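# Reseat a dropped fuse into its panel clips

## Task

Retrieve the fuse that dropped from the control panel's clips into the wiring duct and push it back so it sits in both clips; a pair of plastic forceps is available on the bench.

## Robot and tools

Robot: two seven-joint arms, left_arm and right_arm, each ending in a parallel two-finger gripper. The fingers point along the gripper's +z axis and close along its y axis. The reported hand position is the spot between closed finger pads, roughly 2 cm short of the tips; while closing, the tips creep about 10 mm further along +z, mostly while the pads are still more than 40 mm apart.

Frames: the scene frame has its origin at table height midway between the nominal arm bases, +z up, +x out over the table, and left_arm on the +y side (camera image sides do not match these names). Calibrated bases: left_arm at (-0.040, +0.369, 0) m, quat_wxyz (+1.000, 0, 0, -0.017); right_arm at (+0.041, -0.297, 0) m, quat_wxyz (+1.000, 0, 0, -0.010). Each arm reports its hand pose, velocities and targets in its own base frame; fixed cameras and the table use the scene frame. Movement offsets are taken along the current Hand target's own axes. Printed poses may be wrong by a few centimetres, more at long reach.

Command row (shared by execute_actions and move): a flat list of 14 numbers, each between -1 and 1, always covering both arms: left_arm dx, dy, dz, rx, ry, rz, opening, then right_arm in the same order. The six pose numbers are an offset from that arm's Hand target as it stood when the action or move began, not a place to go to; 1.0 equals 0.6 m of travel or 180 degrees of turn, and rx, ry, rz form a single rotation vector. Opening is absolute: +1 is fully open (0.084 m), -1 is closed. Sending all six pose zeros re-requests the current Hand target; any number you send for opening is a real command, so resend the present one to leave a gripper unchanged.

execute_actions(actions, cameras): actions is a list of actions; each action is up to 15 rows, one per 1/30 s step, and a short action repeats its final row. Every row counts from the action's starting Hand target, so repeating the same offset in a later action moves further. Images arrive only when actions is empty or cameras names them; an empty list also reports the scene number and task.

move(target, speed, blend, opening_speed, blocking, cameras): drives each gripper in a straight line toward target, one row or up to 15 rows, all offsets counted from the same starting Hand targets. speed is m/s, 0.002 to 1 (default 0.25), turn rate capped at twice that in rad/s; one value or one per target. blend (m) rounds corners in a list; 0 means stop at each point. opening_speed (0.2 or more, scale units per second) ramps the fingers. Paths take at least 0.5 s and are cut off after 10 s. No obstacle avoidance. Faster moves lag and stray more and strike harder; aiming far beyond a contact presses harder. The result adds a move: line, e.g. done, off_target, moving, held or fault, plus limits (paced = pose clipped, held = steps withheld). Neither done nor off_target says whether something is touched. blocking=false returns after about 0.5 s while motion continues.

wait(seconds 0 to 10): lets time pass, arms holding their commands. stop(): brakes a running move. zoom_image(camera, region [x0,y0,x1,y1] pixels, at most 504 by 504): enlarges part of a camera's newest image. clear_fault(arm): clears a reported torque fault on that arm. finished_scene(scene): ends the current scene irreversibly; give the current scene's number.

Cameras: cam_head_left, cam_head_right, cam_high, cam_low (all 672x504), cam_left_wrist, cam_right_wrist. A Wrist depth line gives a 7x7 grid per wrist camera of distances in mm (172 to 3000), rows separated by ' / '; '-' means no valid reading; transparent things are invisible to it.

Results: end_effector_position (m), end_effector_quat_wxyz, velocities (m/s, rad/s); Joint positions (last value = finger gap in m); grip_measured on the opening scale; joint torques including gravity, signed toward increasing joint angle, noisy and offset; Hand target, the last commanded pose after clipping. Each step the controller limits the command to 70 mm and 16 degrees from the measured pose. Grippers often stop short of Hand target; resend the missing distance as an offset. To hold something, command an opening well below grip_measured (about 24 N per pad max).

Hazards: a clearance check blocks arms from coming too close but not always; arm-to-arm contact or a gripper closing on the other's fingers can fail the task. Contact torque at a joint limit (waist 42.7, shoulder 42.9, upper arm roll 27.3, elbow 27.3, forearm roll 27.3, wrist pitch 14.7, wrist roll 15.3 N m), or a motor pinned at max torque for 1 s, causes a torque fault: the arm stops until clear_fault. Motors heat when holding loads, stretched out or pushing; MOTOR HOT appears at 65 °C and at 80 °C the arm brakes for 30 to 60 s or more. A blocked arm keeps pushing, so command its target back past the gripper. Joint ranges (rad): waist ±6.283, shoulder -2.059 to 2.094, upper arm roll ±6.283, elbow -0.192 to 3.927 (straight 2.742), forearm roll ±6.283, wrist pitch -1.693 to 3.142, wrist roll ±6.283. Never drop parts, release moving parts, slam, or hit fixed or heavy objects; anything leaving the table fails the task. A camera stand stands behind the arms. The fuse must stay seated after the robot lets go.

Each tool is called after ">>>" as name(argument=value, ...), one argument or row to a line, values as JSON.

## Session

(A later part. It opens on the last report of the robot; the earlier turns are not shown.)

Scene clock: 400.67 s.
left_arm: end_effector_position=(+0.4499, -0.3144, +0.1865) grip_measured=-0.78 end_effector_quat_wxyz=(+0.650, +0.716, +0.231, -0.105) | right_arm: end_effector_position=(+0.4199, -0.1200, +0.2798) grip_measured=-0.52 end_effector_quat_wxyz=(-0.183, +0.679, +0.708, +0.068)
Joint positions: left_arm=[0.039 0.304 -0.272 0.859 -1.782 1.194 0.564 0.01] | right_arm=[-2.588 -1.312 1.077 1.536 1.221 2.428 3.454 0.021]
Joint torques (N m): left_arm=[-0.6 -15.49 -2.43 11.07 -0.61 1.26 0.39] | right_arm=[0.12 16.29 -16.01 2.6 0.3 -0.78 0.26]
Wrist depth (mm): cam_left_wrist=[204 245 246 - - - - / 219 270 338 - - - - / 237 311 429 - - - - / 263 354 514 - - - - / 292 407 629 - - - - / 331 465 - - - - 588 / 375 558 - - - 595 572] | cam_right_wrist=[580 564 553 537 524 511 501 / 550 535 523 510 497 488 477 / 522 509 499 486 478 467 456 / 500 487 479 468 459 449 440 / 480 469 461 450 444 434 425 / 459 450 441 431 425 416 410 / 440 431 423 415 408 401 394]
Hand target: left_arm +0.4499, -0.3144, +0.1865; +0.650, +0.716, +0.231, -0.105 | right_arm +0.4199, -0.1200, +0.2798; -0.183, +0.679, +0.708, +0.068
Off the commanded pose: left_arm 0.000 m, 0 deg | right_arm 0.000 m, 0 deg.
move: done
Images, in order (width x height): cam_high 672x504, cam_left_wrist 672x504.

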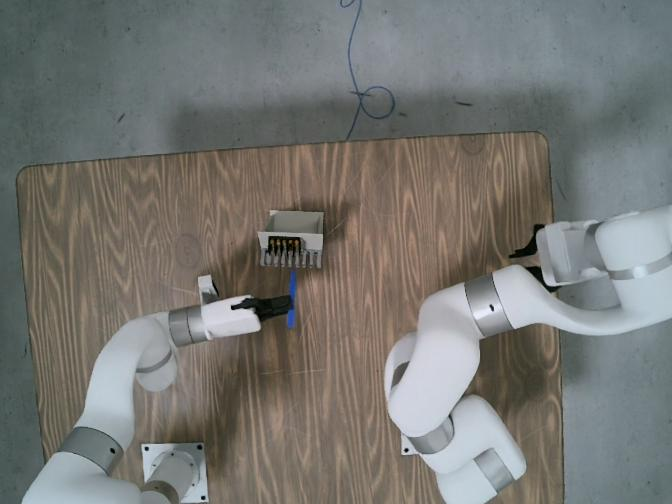

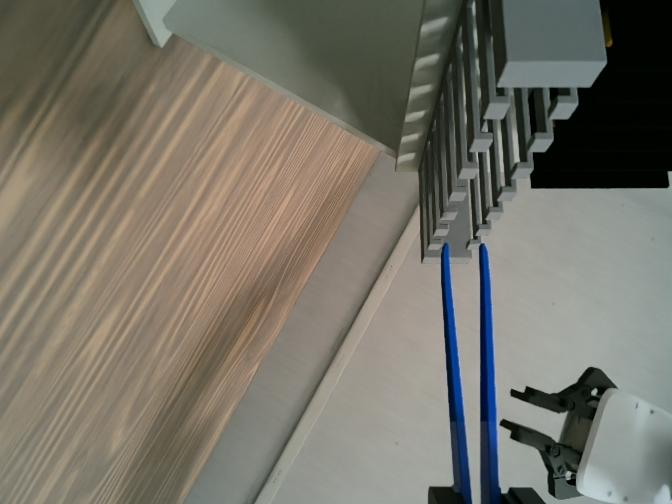

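>>> move(
  target=[0.0322,0,0.0086,0,0,0,-0.76,0,0,0,0,0,0,-0.5],
  speed=0.05,
  cameras=["cam_left_wrist","cam_high"],
)

>>> zoom_image(
  camera="cam_high",
  region=[255, 225, 335, 295],
)

>>> zoom_image(
  camera="cam_left_wrist",
  region=[400, 80, 600, 310],
)

Scene clock: 427.97 s.
left_arm: end_effector_position=(+0.4675, -0.3156, +0.1771) grip_measured=-0.78 end_effector_quat_wxyz=(+0.650, +0.716, +0.231, -0.105) | right_arm: end_effector_position=(+0.4199, -0.1200, +0.2798) grip_measured=-0.52 end_effector_quat_wxyz=(-0.183, +0.679, +0.708, +0.068)
Joint positions: left_arm=[0.035 0.371 -0.264 0.926 -1.767 1.186 0.564 0.01] | right_arm=[-2.588 -1.312 1.077 1.536 1.221 2.428 3.454 0.021]
Joint torques (N m): left_arm=[-0.7 -16.03 -2.87 11.02 -0.54 1.21 0.05] | right_arm=[0.04 16.27 -15.93 2.66 0.21 -0.74 0.21]
Wrist depth (mm): cam_left_wrist=[192 229 244 - - - - / 205 254 239 - - - - / 222 282 352 - - - - / 240 329 454 - - - - / 274 381 588 - - - - / 308 437 - - - - - / 353 522 - - - 598 570] | cam_right_wrist=[579 564 554 536 522 509 501 / 549 535 524 510 497 489 478 / 522 508 499 487 478 467 456 / 501 488 479 468 460 450 440 / 479 469 461 451 444 434 424 / 460 450 441 432 425 417 410 / 440 430 424 414 409 400 395]
Hand target: left_arm +0.4675, -0.3156, +0.1771; +0.650, +0.716, +0.231, -0.105 | right_arm +0.4199, -0.1200, +0.2798; -0.183, +0.679, +0.708, +0.068
Off the commanded pose: left_arm 0.000 m, 0 deg | right_arm 0.000 m, 0 deg.
move: done
Images, in order (width x height): cam_high 672x504, cam_left_wrist 672x504.

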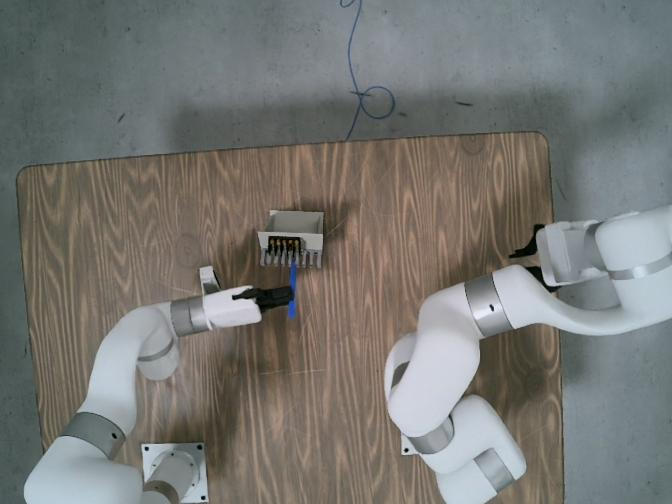

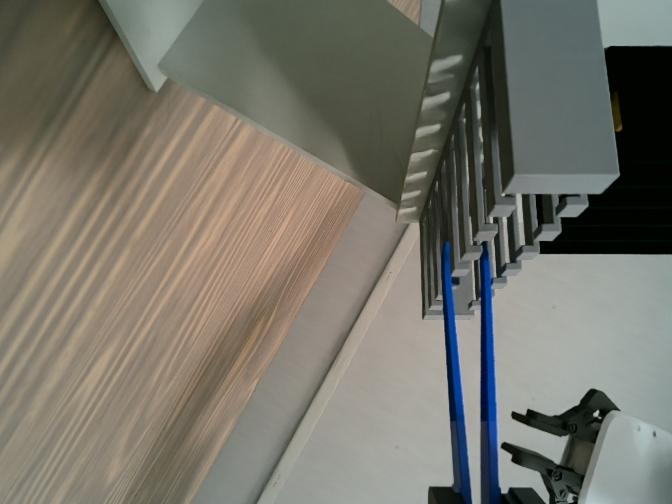

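Scaled by 6.300 from the camera's 672x504 image, which has a finer 960x720 frame.

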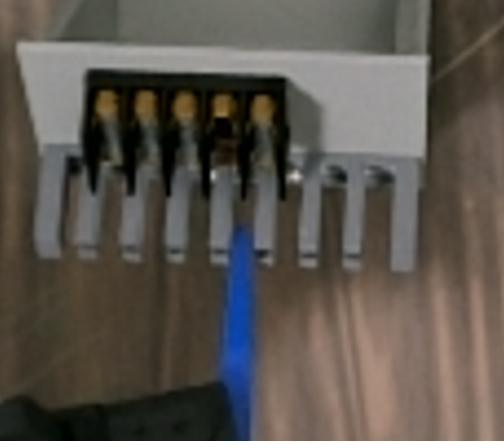

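Scaled by 2.191 from the camera's 672x504 image, which has a finer 960x720 frame.

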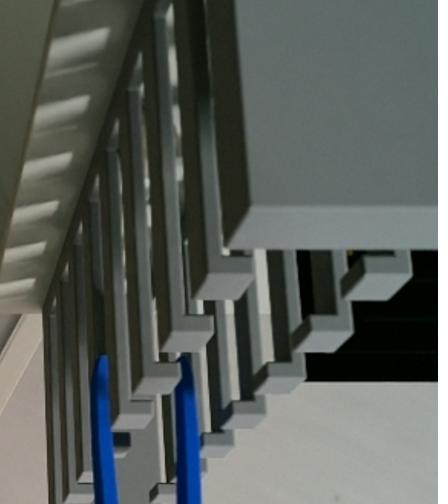

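>>> move(
  target=[0.0298,0,0.008,0,0,0,-0.76,0,0,0,0,0,0,-0.5],
  speed=0.04,
  cameras=["cam_left_wrist","cam_high"],
)

>>> zoom_image(
  camera="cam_high",
  region=[255, 225, 335, 295],
)

>>> zoom_image(
  camera="cam_left_wrist",
  region=[400, 180, 520, 320],
)

Scene clock: 437.17 s.
left_arm: end_effector_position=(+0.4838, -0.3169, +0.1684) grip_measured=-0.78 end_effector_quat_wxyz=(+0.650, +0.716, +0.231, -0.105) | right_arm: end_effector_position=(+0.4199, -0.1200, +0.2798) grip_measured=-0.52 end_effector_quat_wxyz=(-0.183, +0.679, +0.708, +0.068)
Joint positions: left_arm=[0.03 0.433 -0.258 0.99 -1.753 1.179 0.561 0.01] | right_arm=[-2.588 -1.312 1.077 1.536 1.221 2.428 3.454 0.021]
Joint torques (N m): left_arm=[-0.4 -17.29 -3.31 11.11 -0.43 1.24 0.02] | right_arm=[-0.07 16.48 -15.86 2.63 0.09 -0.78 0.33]
Wrist depth (mm): cam_left_wrist=[182 208 - - - - - / 193 231 237 - - - - / 209 264 232 - - - - / 226 300 - - - - - / 250 348 523 - - - - / 280 410 676 - - - - / 323 491 - - - 596 566] | cam_right_wrist=[580 562 552 535 522 510 499 / 549 535 524 510 498 488 477 / 522 510 499 487 478 467 455 / 501 488 479 468 460 449 439 / 480 470 461 451 444 434 425 / 459 450 441 432 424 417 409 / 440 431 423 415 409 400 395]
Hand target: left_arm +0.4838, -0.3169, +0.1684; +0.650, +0.716, +0.231, -0.105 | right_arm +0.4199, -0.1200, +0.2798; -0.183, +0.679, +0.708, +0.068
Off the commanded pose: left_arm 0.000 m, 0 deg | right_arm 0.000 m, 0 deg.
move: done
Images, in order (width x height): cam_high 672x504, cam_left_wrist 672x504.

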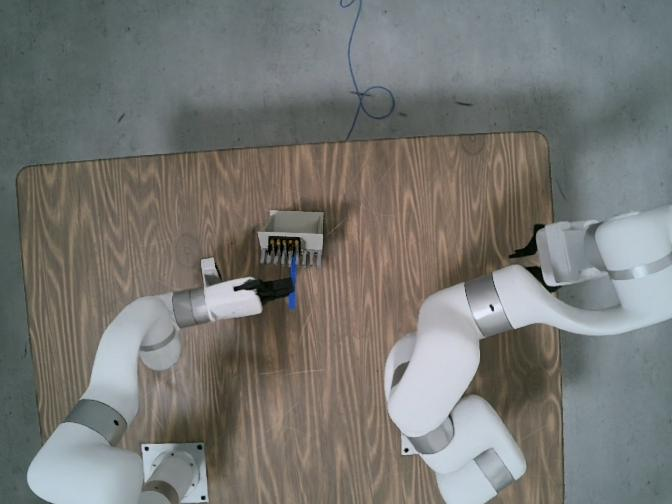

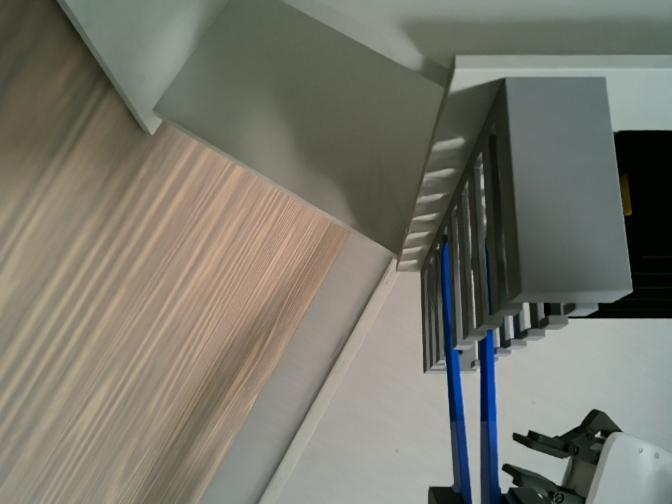

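Scaled by 6.300 from the camera's 672x504 image, which has a finer 960x720 frame.

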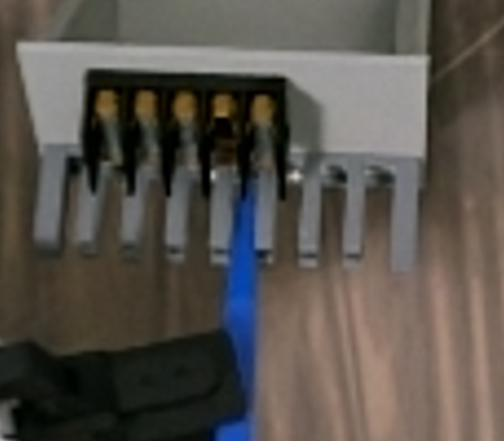

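Scaled by 3.600 from the camera's 672x504 image, which has a finer 960x720 frame.

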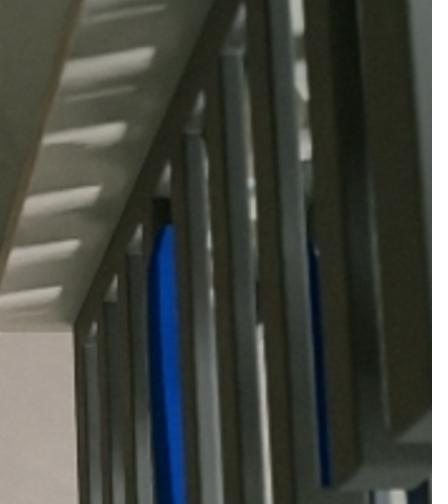

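>>> move(
  target=[
    [0.0024,0,0.0007,0,0,0,-0.76,0,0,0,0,0,0,-0.5],
    [0.0024,0,0.0007,0,0,0,-0.87,0,0,0,0,0,0,-0.5],
  ],
  speed=0.03,
  opening_speed=0.4,
  cameras=["cam_left_wrist"],
)

>>> zoom_image(
  camera="cam_left_wrist",
  region=[400, 180, 520, 320],
)

Scene clock: 444.20 s.
left_arm: end_effector_position=(+0.4851, -0.3170, +0.1677) grip_measured=-0.87 end_effector_quat_wxyz=(+0.650, +0.716, +0.231, -0.105) | right_arm: end_effector_position=(+0.4199, -0.1200, +0.2798) grip_measured=-0.52 end_effector_quat_wxyz=(-0.183, +0.679, +0.708, +0.068)
Joint positions: left_arm=[0.029 0.438 -0.257 0.995 -1.752 1.178 0.56 0.006] | right_arm=[-2.588 -1.312 1.077 1.536 1.221 2.428 3.454 0.021]
Joint torques (N m): left_arm=[-0.59 -17.48 -3.74 11.1 -0.6 1.41 0.03] | right_arm=[-0.14 16.57 -16.03 2.44 0.21 -0.88 0.3]
Wrist depth (mm): cam_left_wrist=[180 207 - - - - - / 192 235 237 - - - - / 208 262 232 - - - - / 225 298 - - - - - / 249 346 - - - - - / 279 409 687 - - - - / 321 488 - - - 598 566] | cam_right_wrist=[580 563 551 538 523 509 500 / 549 536 522 511 497 488 478 / 520 507 499 486 478 468 456 / 501 488 479 468 460 450 441 / 481 469 461 450 444 434 424 / 459 448 442 432 425 416 410 / 440 430 424 415 408 401 394]
Hand target: left_arm +0.4851, -0.3170, +0.1677; +0.650, +0.716, +0.231, -0.105 | right_arm +0.4199, -0.1200, +0.2798; -0.183, +0.679, +0.708, +0.068
Off the commanded pose: left_arm 0.000 m, 0 deg | right_arm 0.000 m, 0 deg.
move: done
Images, in order (width x height): cam_left_wrist 672x504.

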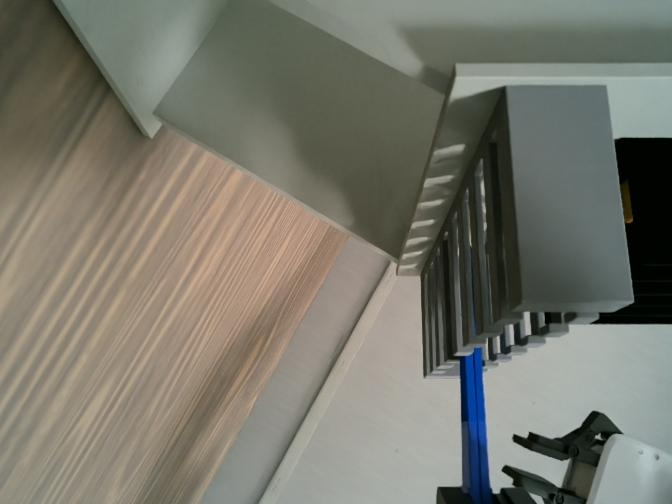

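Scaled by 3.600 from the camera's 672x504 image, which has a finer 960x720 frame.

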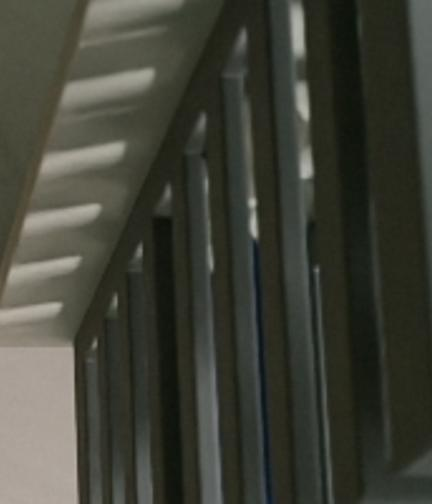

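>>> move(
  target=[
    [0,0,0,0,0,0,-0.76,0,0,0,0,0,0,-0.5],
    [0.0040,0,0.0011,0,0,0,-0.76,0,0,0,0,0,0,-0.5],
  ],
  speed=0.03,
  cameras=["cam_left_wrist"],
)

>>> zoom_image(
  camera="cam_left_wrist",
  region=[415, 190, 515, 290],
)

Scene clock: 472.47 s.
left_arm: end_effector_position=(+0.4873, -0.3172, +0.1665) grip_measured=-0.78 end_effector_quat_wxyz=(+0.650, +0.716, +0.231, -0.105) | right_arm: end_effector_position=(+0.4199, -0.1200, +0.2798) grip_measured=-0.52 end_effector_quat_wxyz=(-0.183, +0.679, +0.708, +0.068)
Joint positions: left_arm=[0.028 0.446 -0.256 1.004 -1.751 1.178 0.56 0.01] | right_arm=[-2.588 -1.312 1.077 1.536 1.221 2.428 3.454 0.021]
Joint torques (N m): left_arm=[-0.79 -16.9 -3.33 11.24 -0.64 1.15 -0.04] | right_arm=[0.08 16.58 -15.97 2.4 0.04 -0.8 0.22]
Wrist depth (mm): cam_left_wrist=[182 206 - - - - - / 190 233 237 - - - - / 206 260 232 - - - - / 223 296 - - - - - / 247 340 - - - - - / 276 404 666 - - - - / 318 484 - - - 581 566] | cam_right_wrist=[578 563 553 537 524 510 500 / 550 534 525 510 497 489 477 / 522 509 498 488 478 467 457 / 502 488 478 467 459 450 440 / 480 470 462 451 444 434 424 / 459 449 442 432 425 416 410 / 440 431 423 416 408 400 395]
Hand target: left_arm +0.4873, -0.3172, +0.1665; +0.650, +0.716, +0.231, -0.105 | right_arm +0.4199, -0.1200, +0.2798; -0.183, +0.679, +0.708, +0.068
Off the commanded pose: left_arm 0.000 m, 0 deg | right_arm 0.000 m, 0 deg.
move: done
Images, in order (width x height): cam_left_wrist 672x504.

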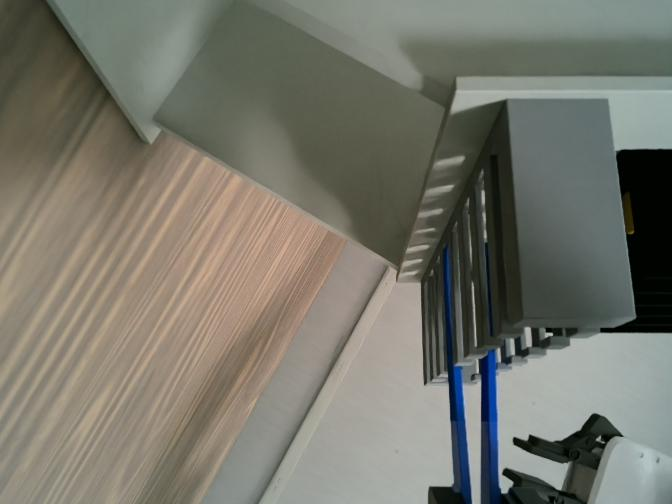

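Scaled by 5.040 from the camera's 672x504 image, which has a finer 960x720 frame.

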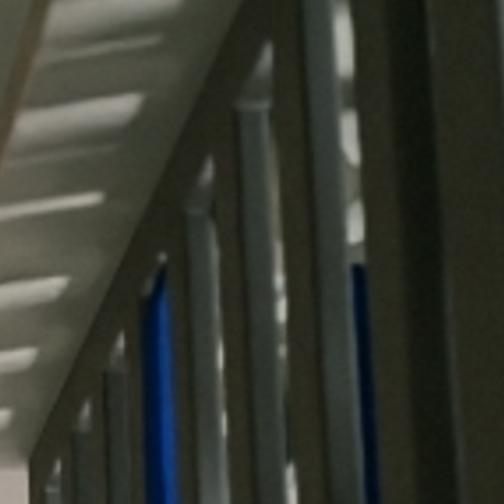

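>>> move(
  target=[0,0,0,0,0,0,-0.86,0,0,0,0,0,0,-0.5],
  speed=0.03,
  opening_speed=0.4,
  cameras=["cam_left_wrist"],
)

>>> zoom_image(
  camera="cam_left_wrist",
  region=[415, 190, 515, 400],
)

Scene clock: 476.63 s.
left_arm: end_effector_position=(+0.4873, -0.3172, +0.1665) grip_measured=-0.87 end_effector_quat_wxyz=(+0.650, +0.716, +0.231, -0.105) | right_arm: end_effector_position=(+0.4199, -0.1200, +0.2798) grip_measured=-0.52 end_effector_quat_wxyz=(-0.183, +0.679, +0.708, +0.068)
Joint positions: left_arm=[0.028 0.446 -0.256 1.004 -1.751 1.178 0.56 0.006] | right_arm=[-2.588 -1.312 1.077 1.536 1.221 2.428 3.454 0.021]
Joint torques (N m): left_arm=[0.11 -17.48 -3.78 11.07 -0.53 1.4 -0.08] | right_arm=[0.05 16.25 -16.02 2.37 0.01 -0.89 0.16]
Wrist depth (mm): cam_left_wrist=[182 205 - - - - - / 190 233 237 - - - - / 206 260 232 - - - - / 223 295 - - - - - / 247 340 - - - - - / 276 404 679 - - - - / 318 484 - - - 583 566] | cam_right_wrist=[579 563 552 537 523 511 500 / 546 533 523 511 497 488 478 / 521 508 499 487 478 467 456 / 501 487 479 468 460 450 440 / 481 469 460 451 443 434 425 / 459 449 441 432 424 416 410 / 439 430 424 414 409 400 395]
Hand target: left_arm +0.4873, -0.3172, +0.1665; +0.650, +0.716, +0.231, -0.105 | right_arm +0.4199, -0.1200, +0.2798; -0.183, +0.679, +0.708, +0.068
Off the commanded pose: left_arm 0.000 m, 0 deg | right_arm 0.000 m, 0 deg.
move: done
Images, in order (width x height): cam_left_wrist 672x504.

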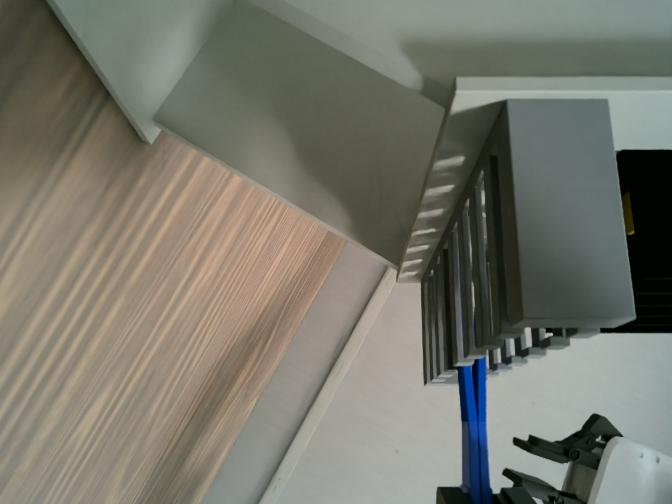

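Scaled by 2.400 from the camera's 672x504 image, which has a finer 960x720 frame.

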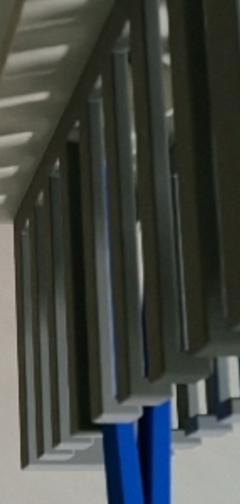

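>>> move(
  target=[
    [0,0,0,0,0,0,-0.89,0,0,0,0,0,0,-0.5],
    [0,0.0055,0,0,0,0,-0.89,0,0,0,0,0,0,-0.5],
    [-0.0386,0.0055,-0.0104,0,0,0,-0.89,0,0,0,0,0,0,-0.5],
  ],
  speed=0.03,
  cameras=["cam_left_wrist","cam_high"],
)

>>> zoom_image(
  camera="cam_left_wrist",
  region=[400, 150, 550, 350],
)

>>> zoom_image(
  camera="cam_high",
  region=[270, 230, 320, 280],
)

Scene clock: 486.20 s.
left_arm: end_effector_position=(+0.4678, -0.3157, +0.1807) grip_measured=-0.88 end_effector_quat_wxyz=(+0.650, +0.716, +0.231, -0.105) | right_arm: end_effector_position=(+0.4199, -0.1200, +0.2798) grip_measured=-0.52 end_effector_quat_wxyz=(-0.183, +0.679, +0.708, +0.068)
Joint positions: left_arm=[0.035 0.363 -0.265 0.925 -1.766 1.185 0.555 0.005] | right_arm=[-2.588 -1.312 1.077 1.536 1.221 2.428 3.454 0.021]
Joint torques (N m): left_arm=[0.72 -16.88 -3.46 11.07 -0.86 1.51 0.34] | right_arm=[0.02 16.27 -16.02 2.33 0.07 -0.87 0.13]
Wrist depth (mm): cam_left_wrist=[197 235 244 - - - - / 210 257 239 - - - - / 228 298 - - - - - / 246 339 445 - - - - / 280 390 603 - - - - / 316 446 - - - - - / 361 536 - - - 587 569] | cam_right_wrist=[580 563 551 537 522 509 499 / 548 534 524 510 497 488 478 / 521 508 499 487 477 467 456 / 501 488 479 468 460 450 440 / 480 469 461 452 443 434 425 / 459 450 440 432 424 417 410 / 440 430 423 415 409 400 394]
Hand target: left_arm +0.4678, -0.3157, +0.1807; +0.650, +0.716, +0.231, -0.105 | right_arm +0.4199, -0.1200, +0.2798; -0.183, +0.679, +0.708, +0.068
Off the commanded pose: left_arm 0.000 m, 0 deg | right_arm 0.000 m, 0 deg.
move: done
Images, in order (width x height): cam_high 672x504, cam_left_wrist 672x504.

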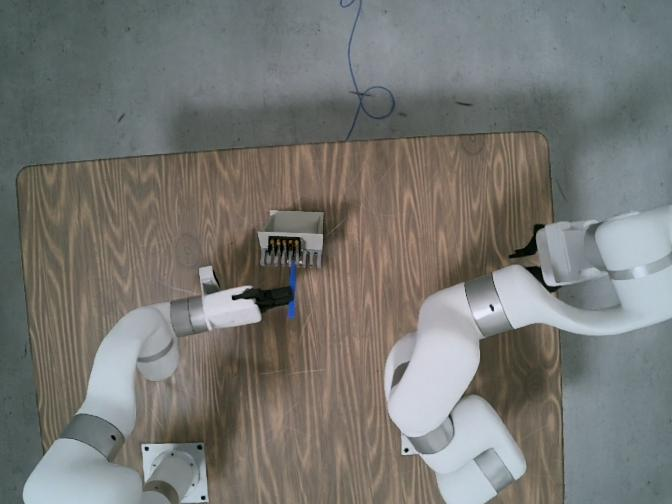

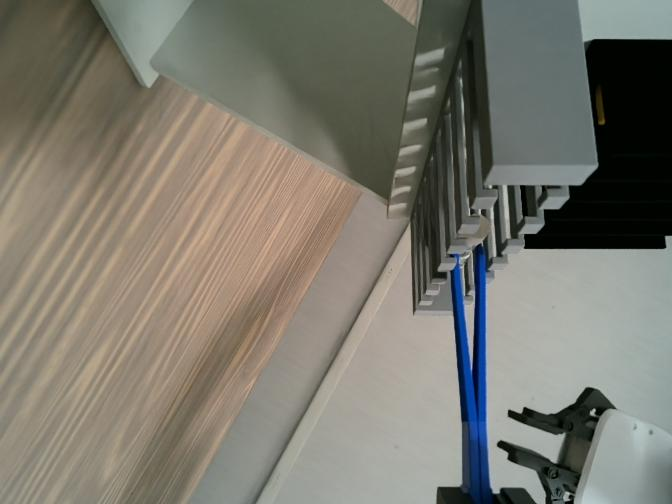

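Scaled by 2.520 from the camera's 672x504 image, which has a finer 960x720 frame.

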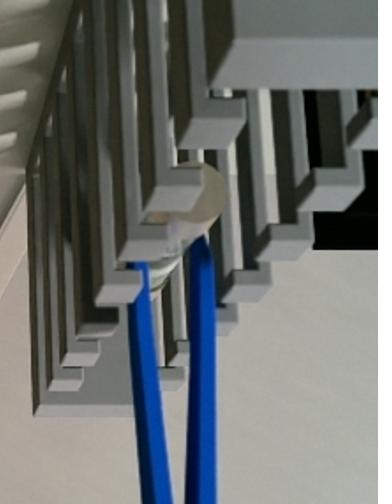

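Scaled by 10.080 from the camera's 672x504 image, which has a finer 960x720 frame.

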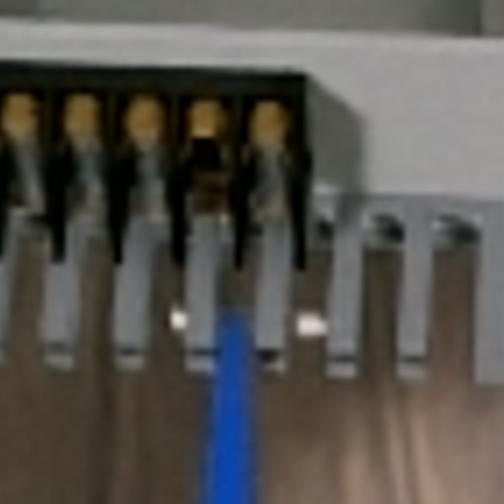

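>>> move(
  target=[-0.0724,0,-0.0194,0,0,0,-0.89,0,0,0,0,0,0,-0.5],
  speed=0.08,
  cameras=["cam_left_wrist","cam_high"],
)

>>> zoom_image(
  camera="cam_left_wrist",
  region=[420, 180, 520, 300],
)

>>> zoom_image(
  camera="cam_high",
  region=[260, 240, 330, 300],
)

Scene clock: 492.80 s.
left_arm: end_effector_position=(+0.4282, -0.3128, +0.2018) grip_measured=-0.88 end_effector_quat_wxyz=(+0.650, +0.716, +0.231, -0.105) | right_arm: end_effector_position=(+0.4199, -0.1200, +0.2798) grip_measured=-0.52 end_effector_quat_wxyz=(-0.183, +0.679, +0.708, +0.068)
Joint positions: left_arm=[0.044 0.207 -0.281 0.777 -1.798 1.205 0.548 0.005] | right_arm=[-2.588 -1.312 1.077 1.536 1.221 2.428 3.454 0.021]
Joint torques (N m): left_arm=[0.6 -14.52 -2.2 10.82 -0.88 1.51 0.03] | right_arm=[-0.23 16.32 -16.15 2.37 0.16 -0.83 0.15]
Wrist depth (mm): cam_left_wrist=[225 274 330 245 - 176 2356 / 240 305 415 769 - - 2863 / 263 344 485 - - - - / 296 391 556 - - - - / 329 447 701 - - - - / 364 510 - - - 580 581 / 413 610 - - - - 586] | cam_right_wrist=[579 564 552 538 524 509 499 / 550 536 524 511 498 488 478 / 522 509 499 488 477 467 456 / 501 488 479 468 461 450 440 / 480 469 461 451 443 434 424 / 459 449 442 432 425 416 410 / 440 431 424 415 408 400 395]
Hand target: left_arm +0.4282, -0.3128, +0.2018; +0.650, +0.716, +0.231, -0.105 | right_arm +0.4199, -0.1200, +0.2798; -0.183, +0.679, +0.708, +0.068
Off the commanded pose: left_arm 0.000 m, 0 deg | right_arm 0.000 m, 0 deg.
move: done
Images, in order (width x height): cam_high 672x504, cam_left_wrist 672x504.

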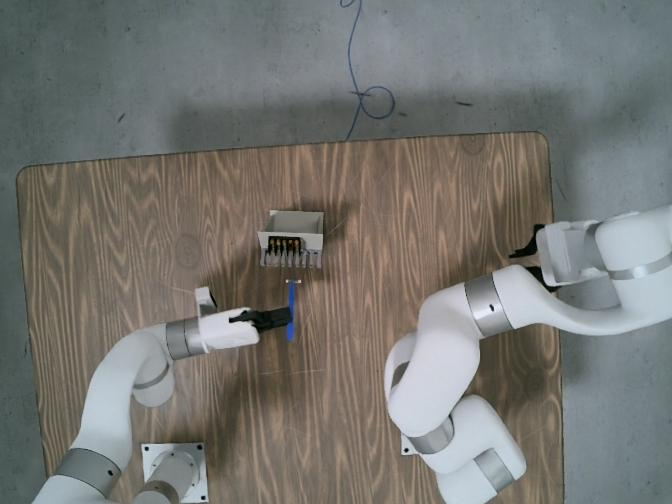

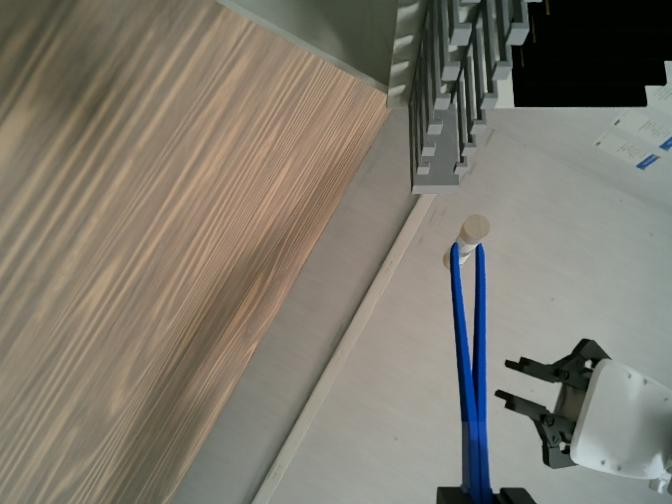

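Scaled by 4.200 from the camera's 672x504 image, which has a finer 960x720 frame.

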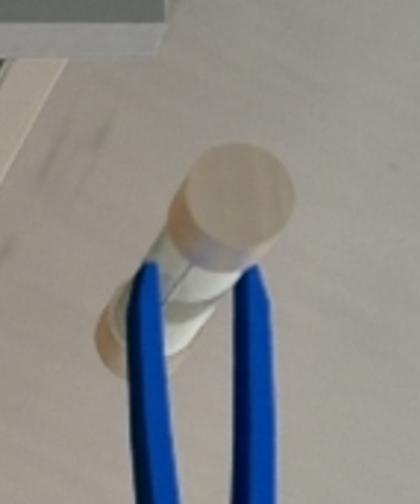

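Scaled by 7.200 from the camera's 672x504 image, which has a finer 960x720 frame.

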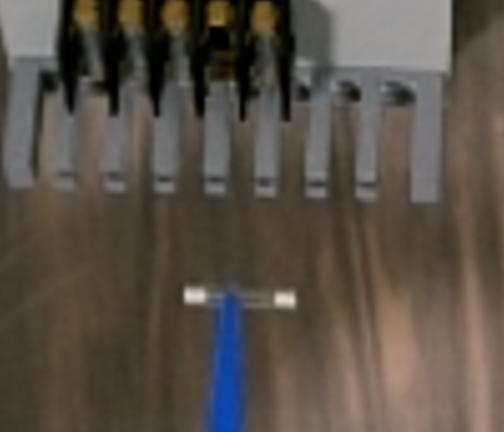

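>>> move(
  target=[
    [-0.0102,0.1005,0.021,0.483,0,0.1294,-0.89,0,0,0,0,0,0,-0.5],
    [0.0302,0.1005,0.0318,0.483,0,0.1294,-0.89,0,0,0,0,0,0,-0.5],
  ],
  speed=[0.18,0.06],
  cameras=["cam_left_wrist","cam_high"],
)

>>> zoom_image(
  camera="cam_left_wrist",
  region=[320, 40, 620, 300],
)

Scene clock: 536.90 s.
left_arm: end_effector_position=(+0.4750, -0.3308, +0.2443) grip_measured=-0.88 end_effector_quat_wxyz=(-0.010, +0.993, -0.039, -0.113) | right_arm: end_effector_position=(+0.4199, -0.1200, +0.2798) grip_measured=-0.52 end_effector_quat_wxyz=(-0.183, +0.679, +0.708, +0.068)
Joint positions: left_arm=[-0.412 0.592 -0.243 1.992 0.027 1.615 -0.552 0.005] | right_arm=[-2.588 -1.312 1.077 1.536 1.221 2.428 3.454 0.021]
Joint torques (N m): left_arm=[-0.69 -22.08 -2.93 14.29 -0.14 -0.83 0.18] | right_arm=[-0.24 16.19 -16 2.54 0.06 -0.82 0.26]
Wrist depth (mm): cam_left_wrist=[343 - 173 - - - 179 / 350 348 - - 190 195 212 / 358 355 - 212 209 215 346 / 367 366 365 363 363 360 359 / 376 374 373 372 371 370 368 / 386 384 382 382 380 379 376 / 396 395 392 389 388 387 387] | cam_right_wrist=[579 564 550 537 521 509 499 / 548 535 523 511 498 489 478 / 522 508 498 487 477 467 456 / 499 488 478 469 460 450 439 / 481 469 462 451 444 435 424 / 459 449 442 433 425 416 410 / 439 430 423 415 408 401 393]
Hand target: left_arm +0.4750, -0.3308, +0.2443; -0.010, +0.993, -0.039, -0.113 | right_arm +0.4199, -0.1200, +0.2798; -0.183, +0.679, +0.708, +0.068
Off the commanded pose: left_arm 0.000 m, 0 deg | right_arm 0.000 m, 0 deg.
move: done
Images, in order (width x height): cam_high 672x504, cam_left_wrist 672x504.

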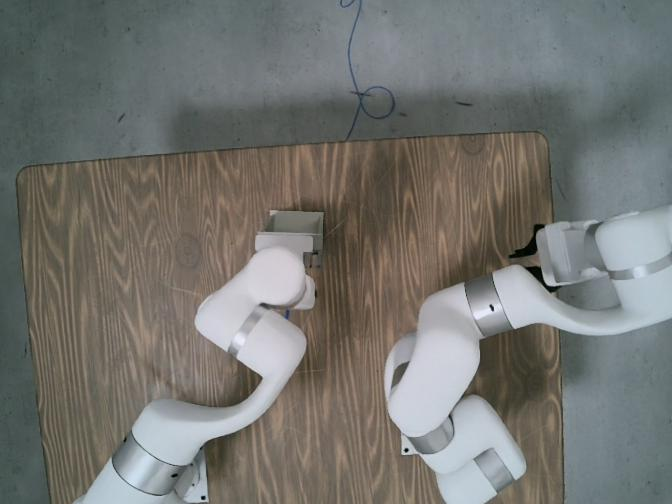

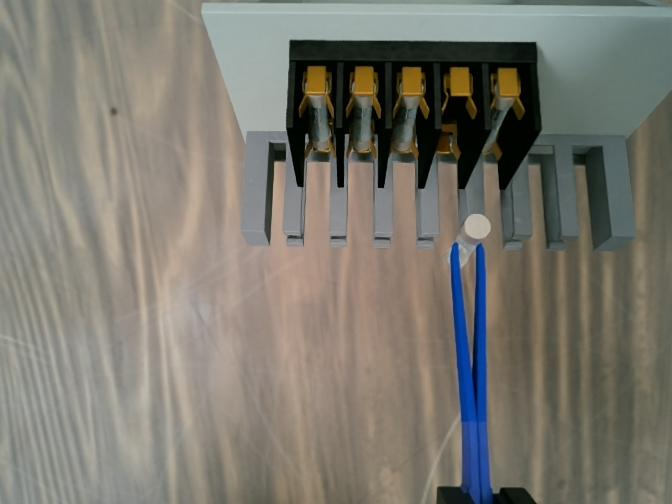

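Scaled by 1.680 from the camera's 672x504 image, which has a finer 960x720 frame.

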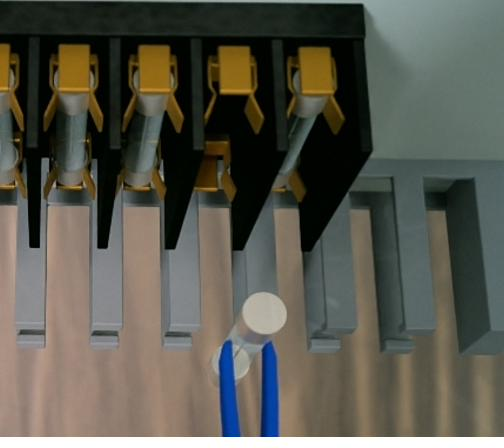

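>>> zoom_image(
  camera="cam_left_wrist",
  region=[280, 60, 420, 200],
)

>>> zoom_image(
  camera="cam_left_wrist",
  region=[420, 60, 560, 200],
)

Scaled by 3.600 from the camera's 672x504 image, which has a finer 960x720 frame.

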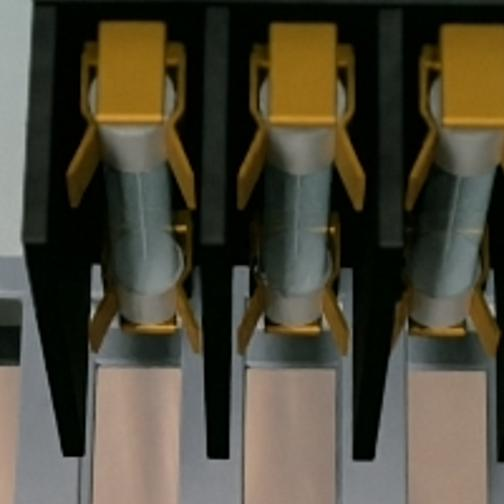

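Scaled by 3.600 from the camera's 672x504 image, which has a finer 960x720 frame.

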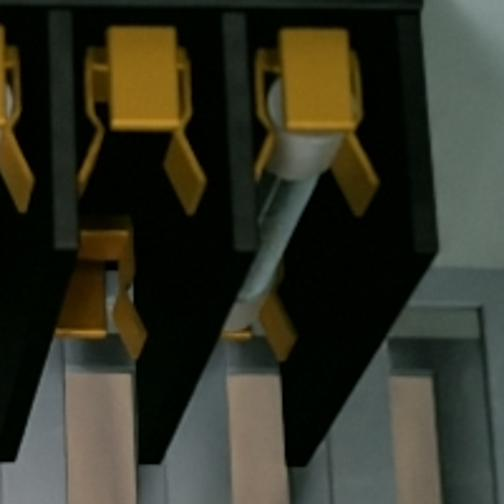

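>>> move(
  target=[
    [-0.0008,-0.0052,0.0029,-0.0064,0,-0.0017,-0.89,0,0,0,0,0,0,-0.5],
    [0.0282,-0.0052,0.0107,-0.0064,0,-0.0017,-0.89,0,0,0,0,0,0,-0.5],
  ],
  speed=0.06,
  cameras=["cam_left_wrist"],
)

>>> zoom_image(
  camera="cam_left_wrist",
  region=[420, 130, 540, 270],
)

>>> zoom_image(
  camera="cam_left_wrist",
  region=[270, 90, 410, 250],
)

Scene clock: 580.00 s.
left_arm: end_effector_position=(+0.4903, -0.3288, +0.2343) grip_measured=-0.88 end_effector_quat_wxyz=(-0.001, +0.993, -0.035, -0.113) | right_arm: end_effector_position=(+0.4199, -0.1200, +0.2798) grip_measured=-0.52 end_effector_quat_wxyz=(-0.183, +0.679, +0.708, +0.068)
Joint positions: left_arm=[-0.398 0.636 -0.239 2.033 0.02 1.603 -0.536 0.005] | right_arm=[-2.588 -1.312 1.077 1.536 1.221 2.428 3.454 0.021]
Joint torques (N m): left_arm=[-0.64 -22.58 -3.29 14.18 -0.04 -1 0.18] | right_arm=[0.04 16.46 -16.02 2.63 0.06 -0.84 0.2]
Wrist depth (mm): cam_left_wrist=[328 327 218 323 323 321 323 / 337 - - - - - 175 / 345 345 - - - - 210 / 353 353 204 219 351 206 217 / 363 363 362 359 362 362 358 / 370 370 370 369 370 369 368 / 381 381 379 378 378 377 380] | cam_right_wrist=[581 563 551 537 522 509 500 / 548 536 524 512 498 488 477 / 522 509 499 486 477 467 456 / 501 489 480 469 460 449 439 / 479 469 461 451 443 434 424 / 460 450 441 432 424 417 410 / 440 431 424 416 409 401 395]
Hand target: left_arm +0.4903, -0.3288, +0.2343; -0.001, +0.993, -0.035, -0.113 | right_arm +0.4199, -0.1200, +0.2798; -0.183, +0.679, +0.708, +0.068
Off the commanded pose: left_arm 0.000 m, 0 deg | right_arm 0.000 m, 0 deg.
move: done
Images, in order (width x height): cam_left_wrist 672x504.

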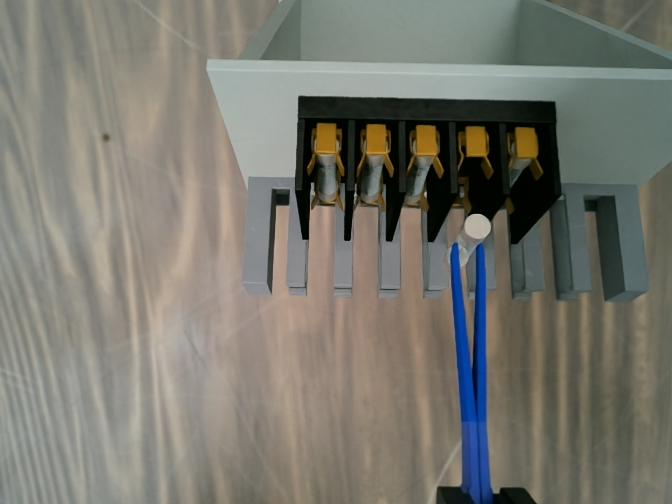

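Scaled by 3.600 from the camera's 672x504 image, which has a finer 960x720 frame.

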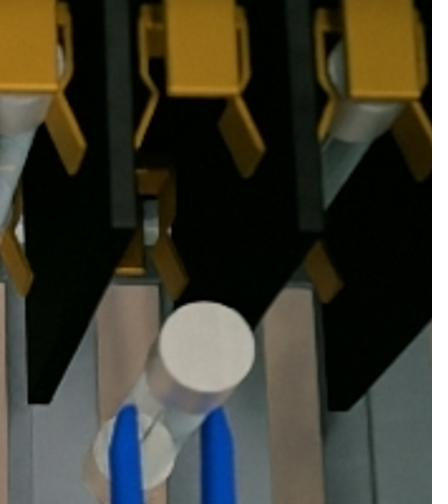

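Scaled by 3.150 from the camera's 672x504 image, which has a finer 960x720 frame.

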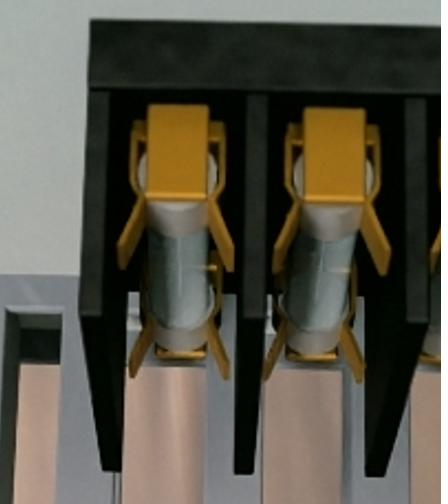

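>>> zoom_image(
  camera="cam_left_wrist",
  region=[435, 200, 505, 280],
)

Scaled by 6.300 from the camera's 672x504 image, which has a finer 960x720 frame.

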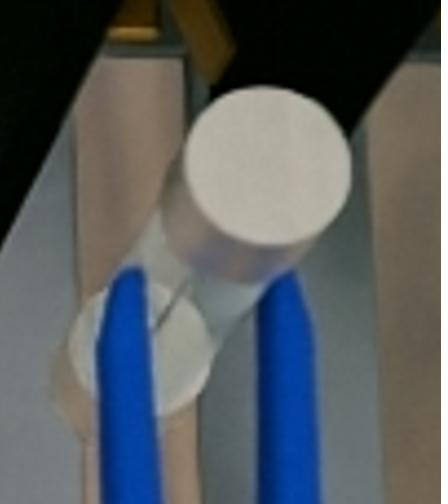

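>>> move(
  target=[
    [-0.0008,0.0005,0.003,0,0,0,-0.89,0,0,0,0,0,0,-0.5],
    [0.0137,0.0005,0.0068,0,0,0,-0.89,0,0,0,0,0,0,-0.5],
  ],
  speed=0.04,
  cameras=["cam_left_wrist"],
)

>>> zoom_image(
  camera="cam_left_wrist",
  region=[420, 150, 540, 290],
)

>>> zoom_image(
  camera="cam_left_wrist",
  region=[270, 110, 410, 270],
)

Scene clock: 617.27 s.
left_arm: end_effector_position=(+0.4973, -0.3296, +0.2285) grip_measured=-0.88 end_effector_quat_wxyz=(-0.001, +0.993, -0.035, -0.113) | right_arm: end_effector_position=(+0.4199, -0.1200, +0.2798) grip_measured=-0.52 end_effector_quat_wxyz=(-0.183, +0.679, +0.708, +0.068)
Joint positions: left_arm=[-0.401 0.668 -0.235 2.068 0.025 1.607 -0.532 0.005] | right_arm=[-2.588 -1.312 1.077 1.536 1.221 2.428 3.454 0.021]
Joint torques (N m): left_arm=[-0.38 -23.59 -3.29 14.28 -0.13 -0.82 0.27] | right_arm=[-0.16 16.35 -16.03 2.49 -0.03 -0.77 0.14]
Wrist depth (mm): cam_left_wrist=[324 322 319 317 319 315 320 / 331 - - 324 324 323 195 / 339 339 - - - - 194 / 347 347 - 216 345 202 216 / 357 355 356 356 355 355 352 / 364 364 363 363 363 363 362 / 375 375 372 371 370 370 372] | cam_right_wrist=[579 565 552 536 524 509 500 / 549 535 523 510 498 489 476 / 522 508 498 487 477 467 456 / 501 488 479 469 459 450 440 / 481 469 462 452 442 434 424 / 459 449 442 432 425 416 409 / 440 431 423 415 408 401 394]
Hand target: left_arm +0.4973, -0.3296, +0.2285; -0.001, +0.993, -0.035, -0.113 | right_arm +0.4199, -0.1200, +0.2798; -0.183, +0.679, +0.708, +0.068
Off the commanded pose: left_arm 0.000 m, 0 deg | right_arm 0.000 m, 0 deg.
move: done
Images, in order (width x height): cam_left_wrist 672x504.

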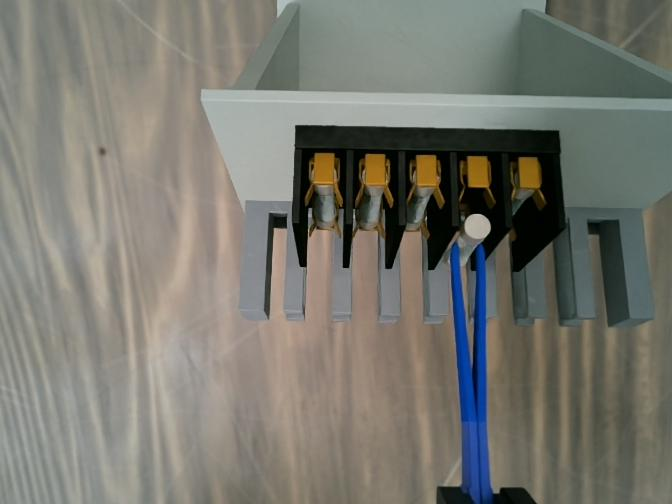

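Scaled by 3.600 from the camera's 672x504 image, which has a finer 960x720 frame.

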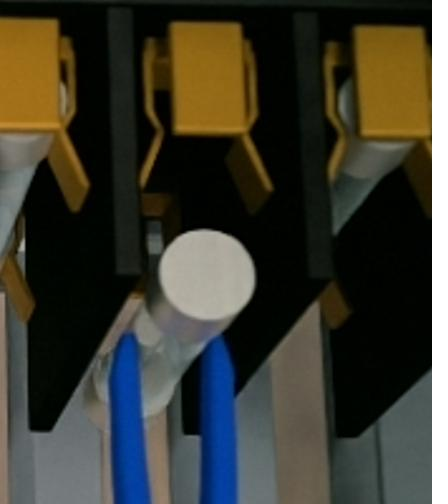

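Scaled by 3.150 from the camera's 672x504 image, which has a finer 960x720 frame.

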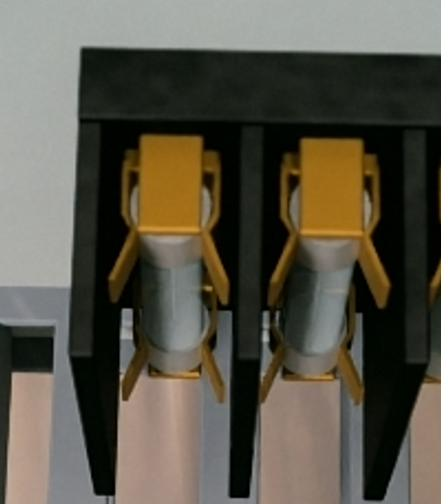

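>>> zoom_image(
  camera="cam_left_wrist",
  region=[430, 190, 530, 290],
)

>>> zoom_image(
  camera="cam_left_wrist",
  region=[290, 130, 390, 230],
)

Scaled by 5.040 from the camera's 672x504 image, which has a finer 960x720 frame.

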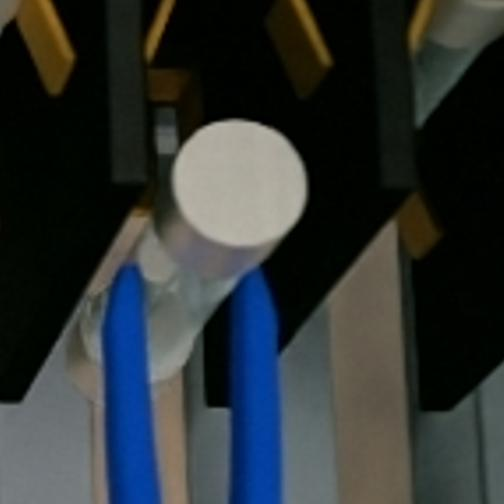

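Scaled by 5.040 from the camera's 672x504 image, which has a finer 960x720 frame.

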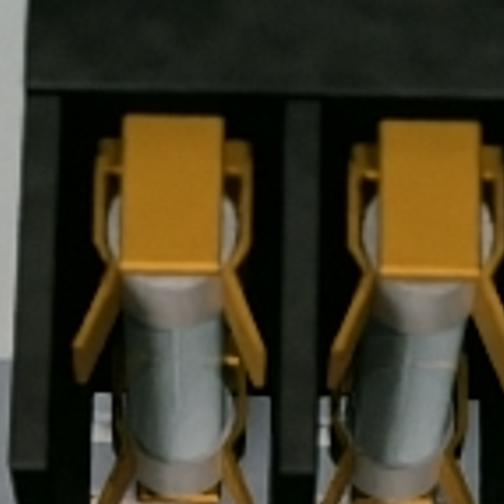

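>>> move(
  target=[
    [-0.0003,0,0.0011,0,0,0,-0.89,0,0,0,0,0,0,-0.5],
    [0.0077,0,0.0033,0,0,0,-0.89,0,0,0,0,0,0,-0.5],
  ],
  speed=0.03,
  cameras=["cam_left_wrist"],
)

>>> zoom_image(
  camera="cam_left_wrist",
  region=[420, 150, 540, 290],
)

Scene clock: 650.97 s.
left_arm: end_effector_position=(+0.5013, -0.3299, +0.2255) grip_measured=-0.88 end_effector_quat_wxyz=(-0.001, +0.993, -0.035, -0.113) | right_arm: end_effector_position=(+0.4199, -0.1200, +0.2798) grip_measured=-0.52 end_effector_quat_wxyz=(-0.183, +0.679, +0.708, +0.068)
Joint positions: left_arm=[-0.402 0.687 -0.233 2.091 0.028 1.611 -0.529 0.005] | right_arm=[-2.588 -1.312 1.077 1.536 1.221 2.428 3.454 0.021]
Joint torques (N m): left_arm=[-0.68 -23.84 -3.23 14.24 -0.01 -0.93 0.33] | right_arm=[-0.14 16.5 -15.84 2.56 0.06 -0.76 0.23]
Wrist depth (mm): cam_left_wrist=[322 320 317 315 316 313 318 / 326 - - 321 323 321 194 / 337 - - - - - 195 / 344 344 - - 343 204 216 / 353 353 207 348 354 198 349 / 361 360 361 360 360 360 359 / 372 372 369 368 368 368 369] | cam_right_wrist=[580 562 551 539 523 511 501 / 548 535 522 510 498 488 477 / 522 509 498 488 478 466 456 / 499 487 480 469 460 450 439 / 480 469 461 451 444 434 425 / 459 449 441 432 425 417 409 / 440 430 423 415 408 400 393]
Hand target: left_arm +0.5014, -0.3299, +0.2255; -0.001, +0.993, -0.035, -0.113 | right_arm +0.4199, -0.1200, +0.2798; -0.183, +0.679, +0.708, +0.068
Off the commanded pose: left_arm 0.000 m, 0 deg | right_arm 0.000 m, 0 deg.
move: done
Images, in order (width x height): cam_left_wrist 672x504.

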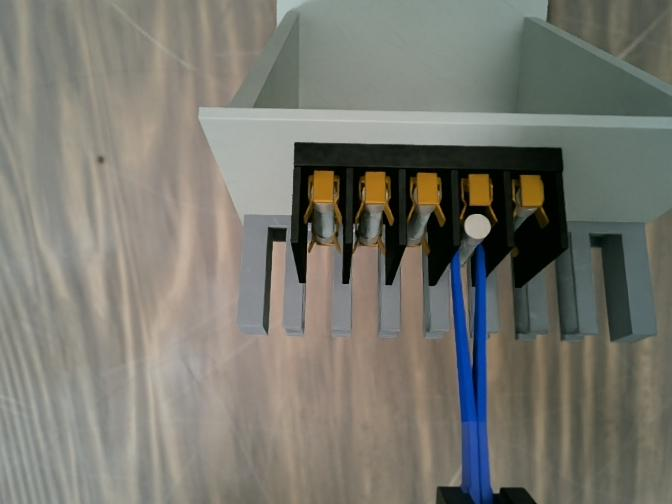

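Scaled by 3.600 from the camera's 672x504 image, which has a finer 960x720 frame.

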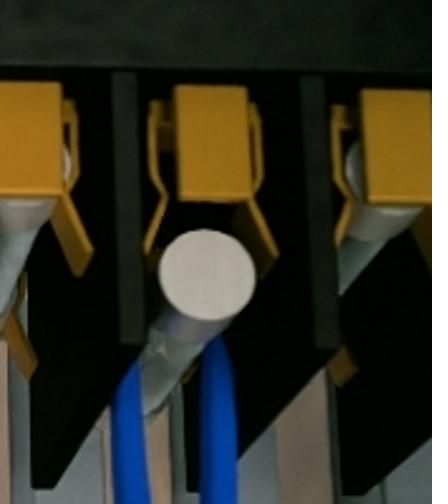

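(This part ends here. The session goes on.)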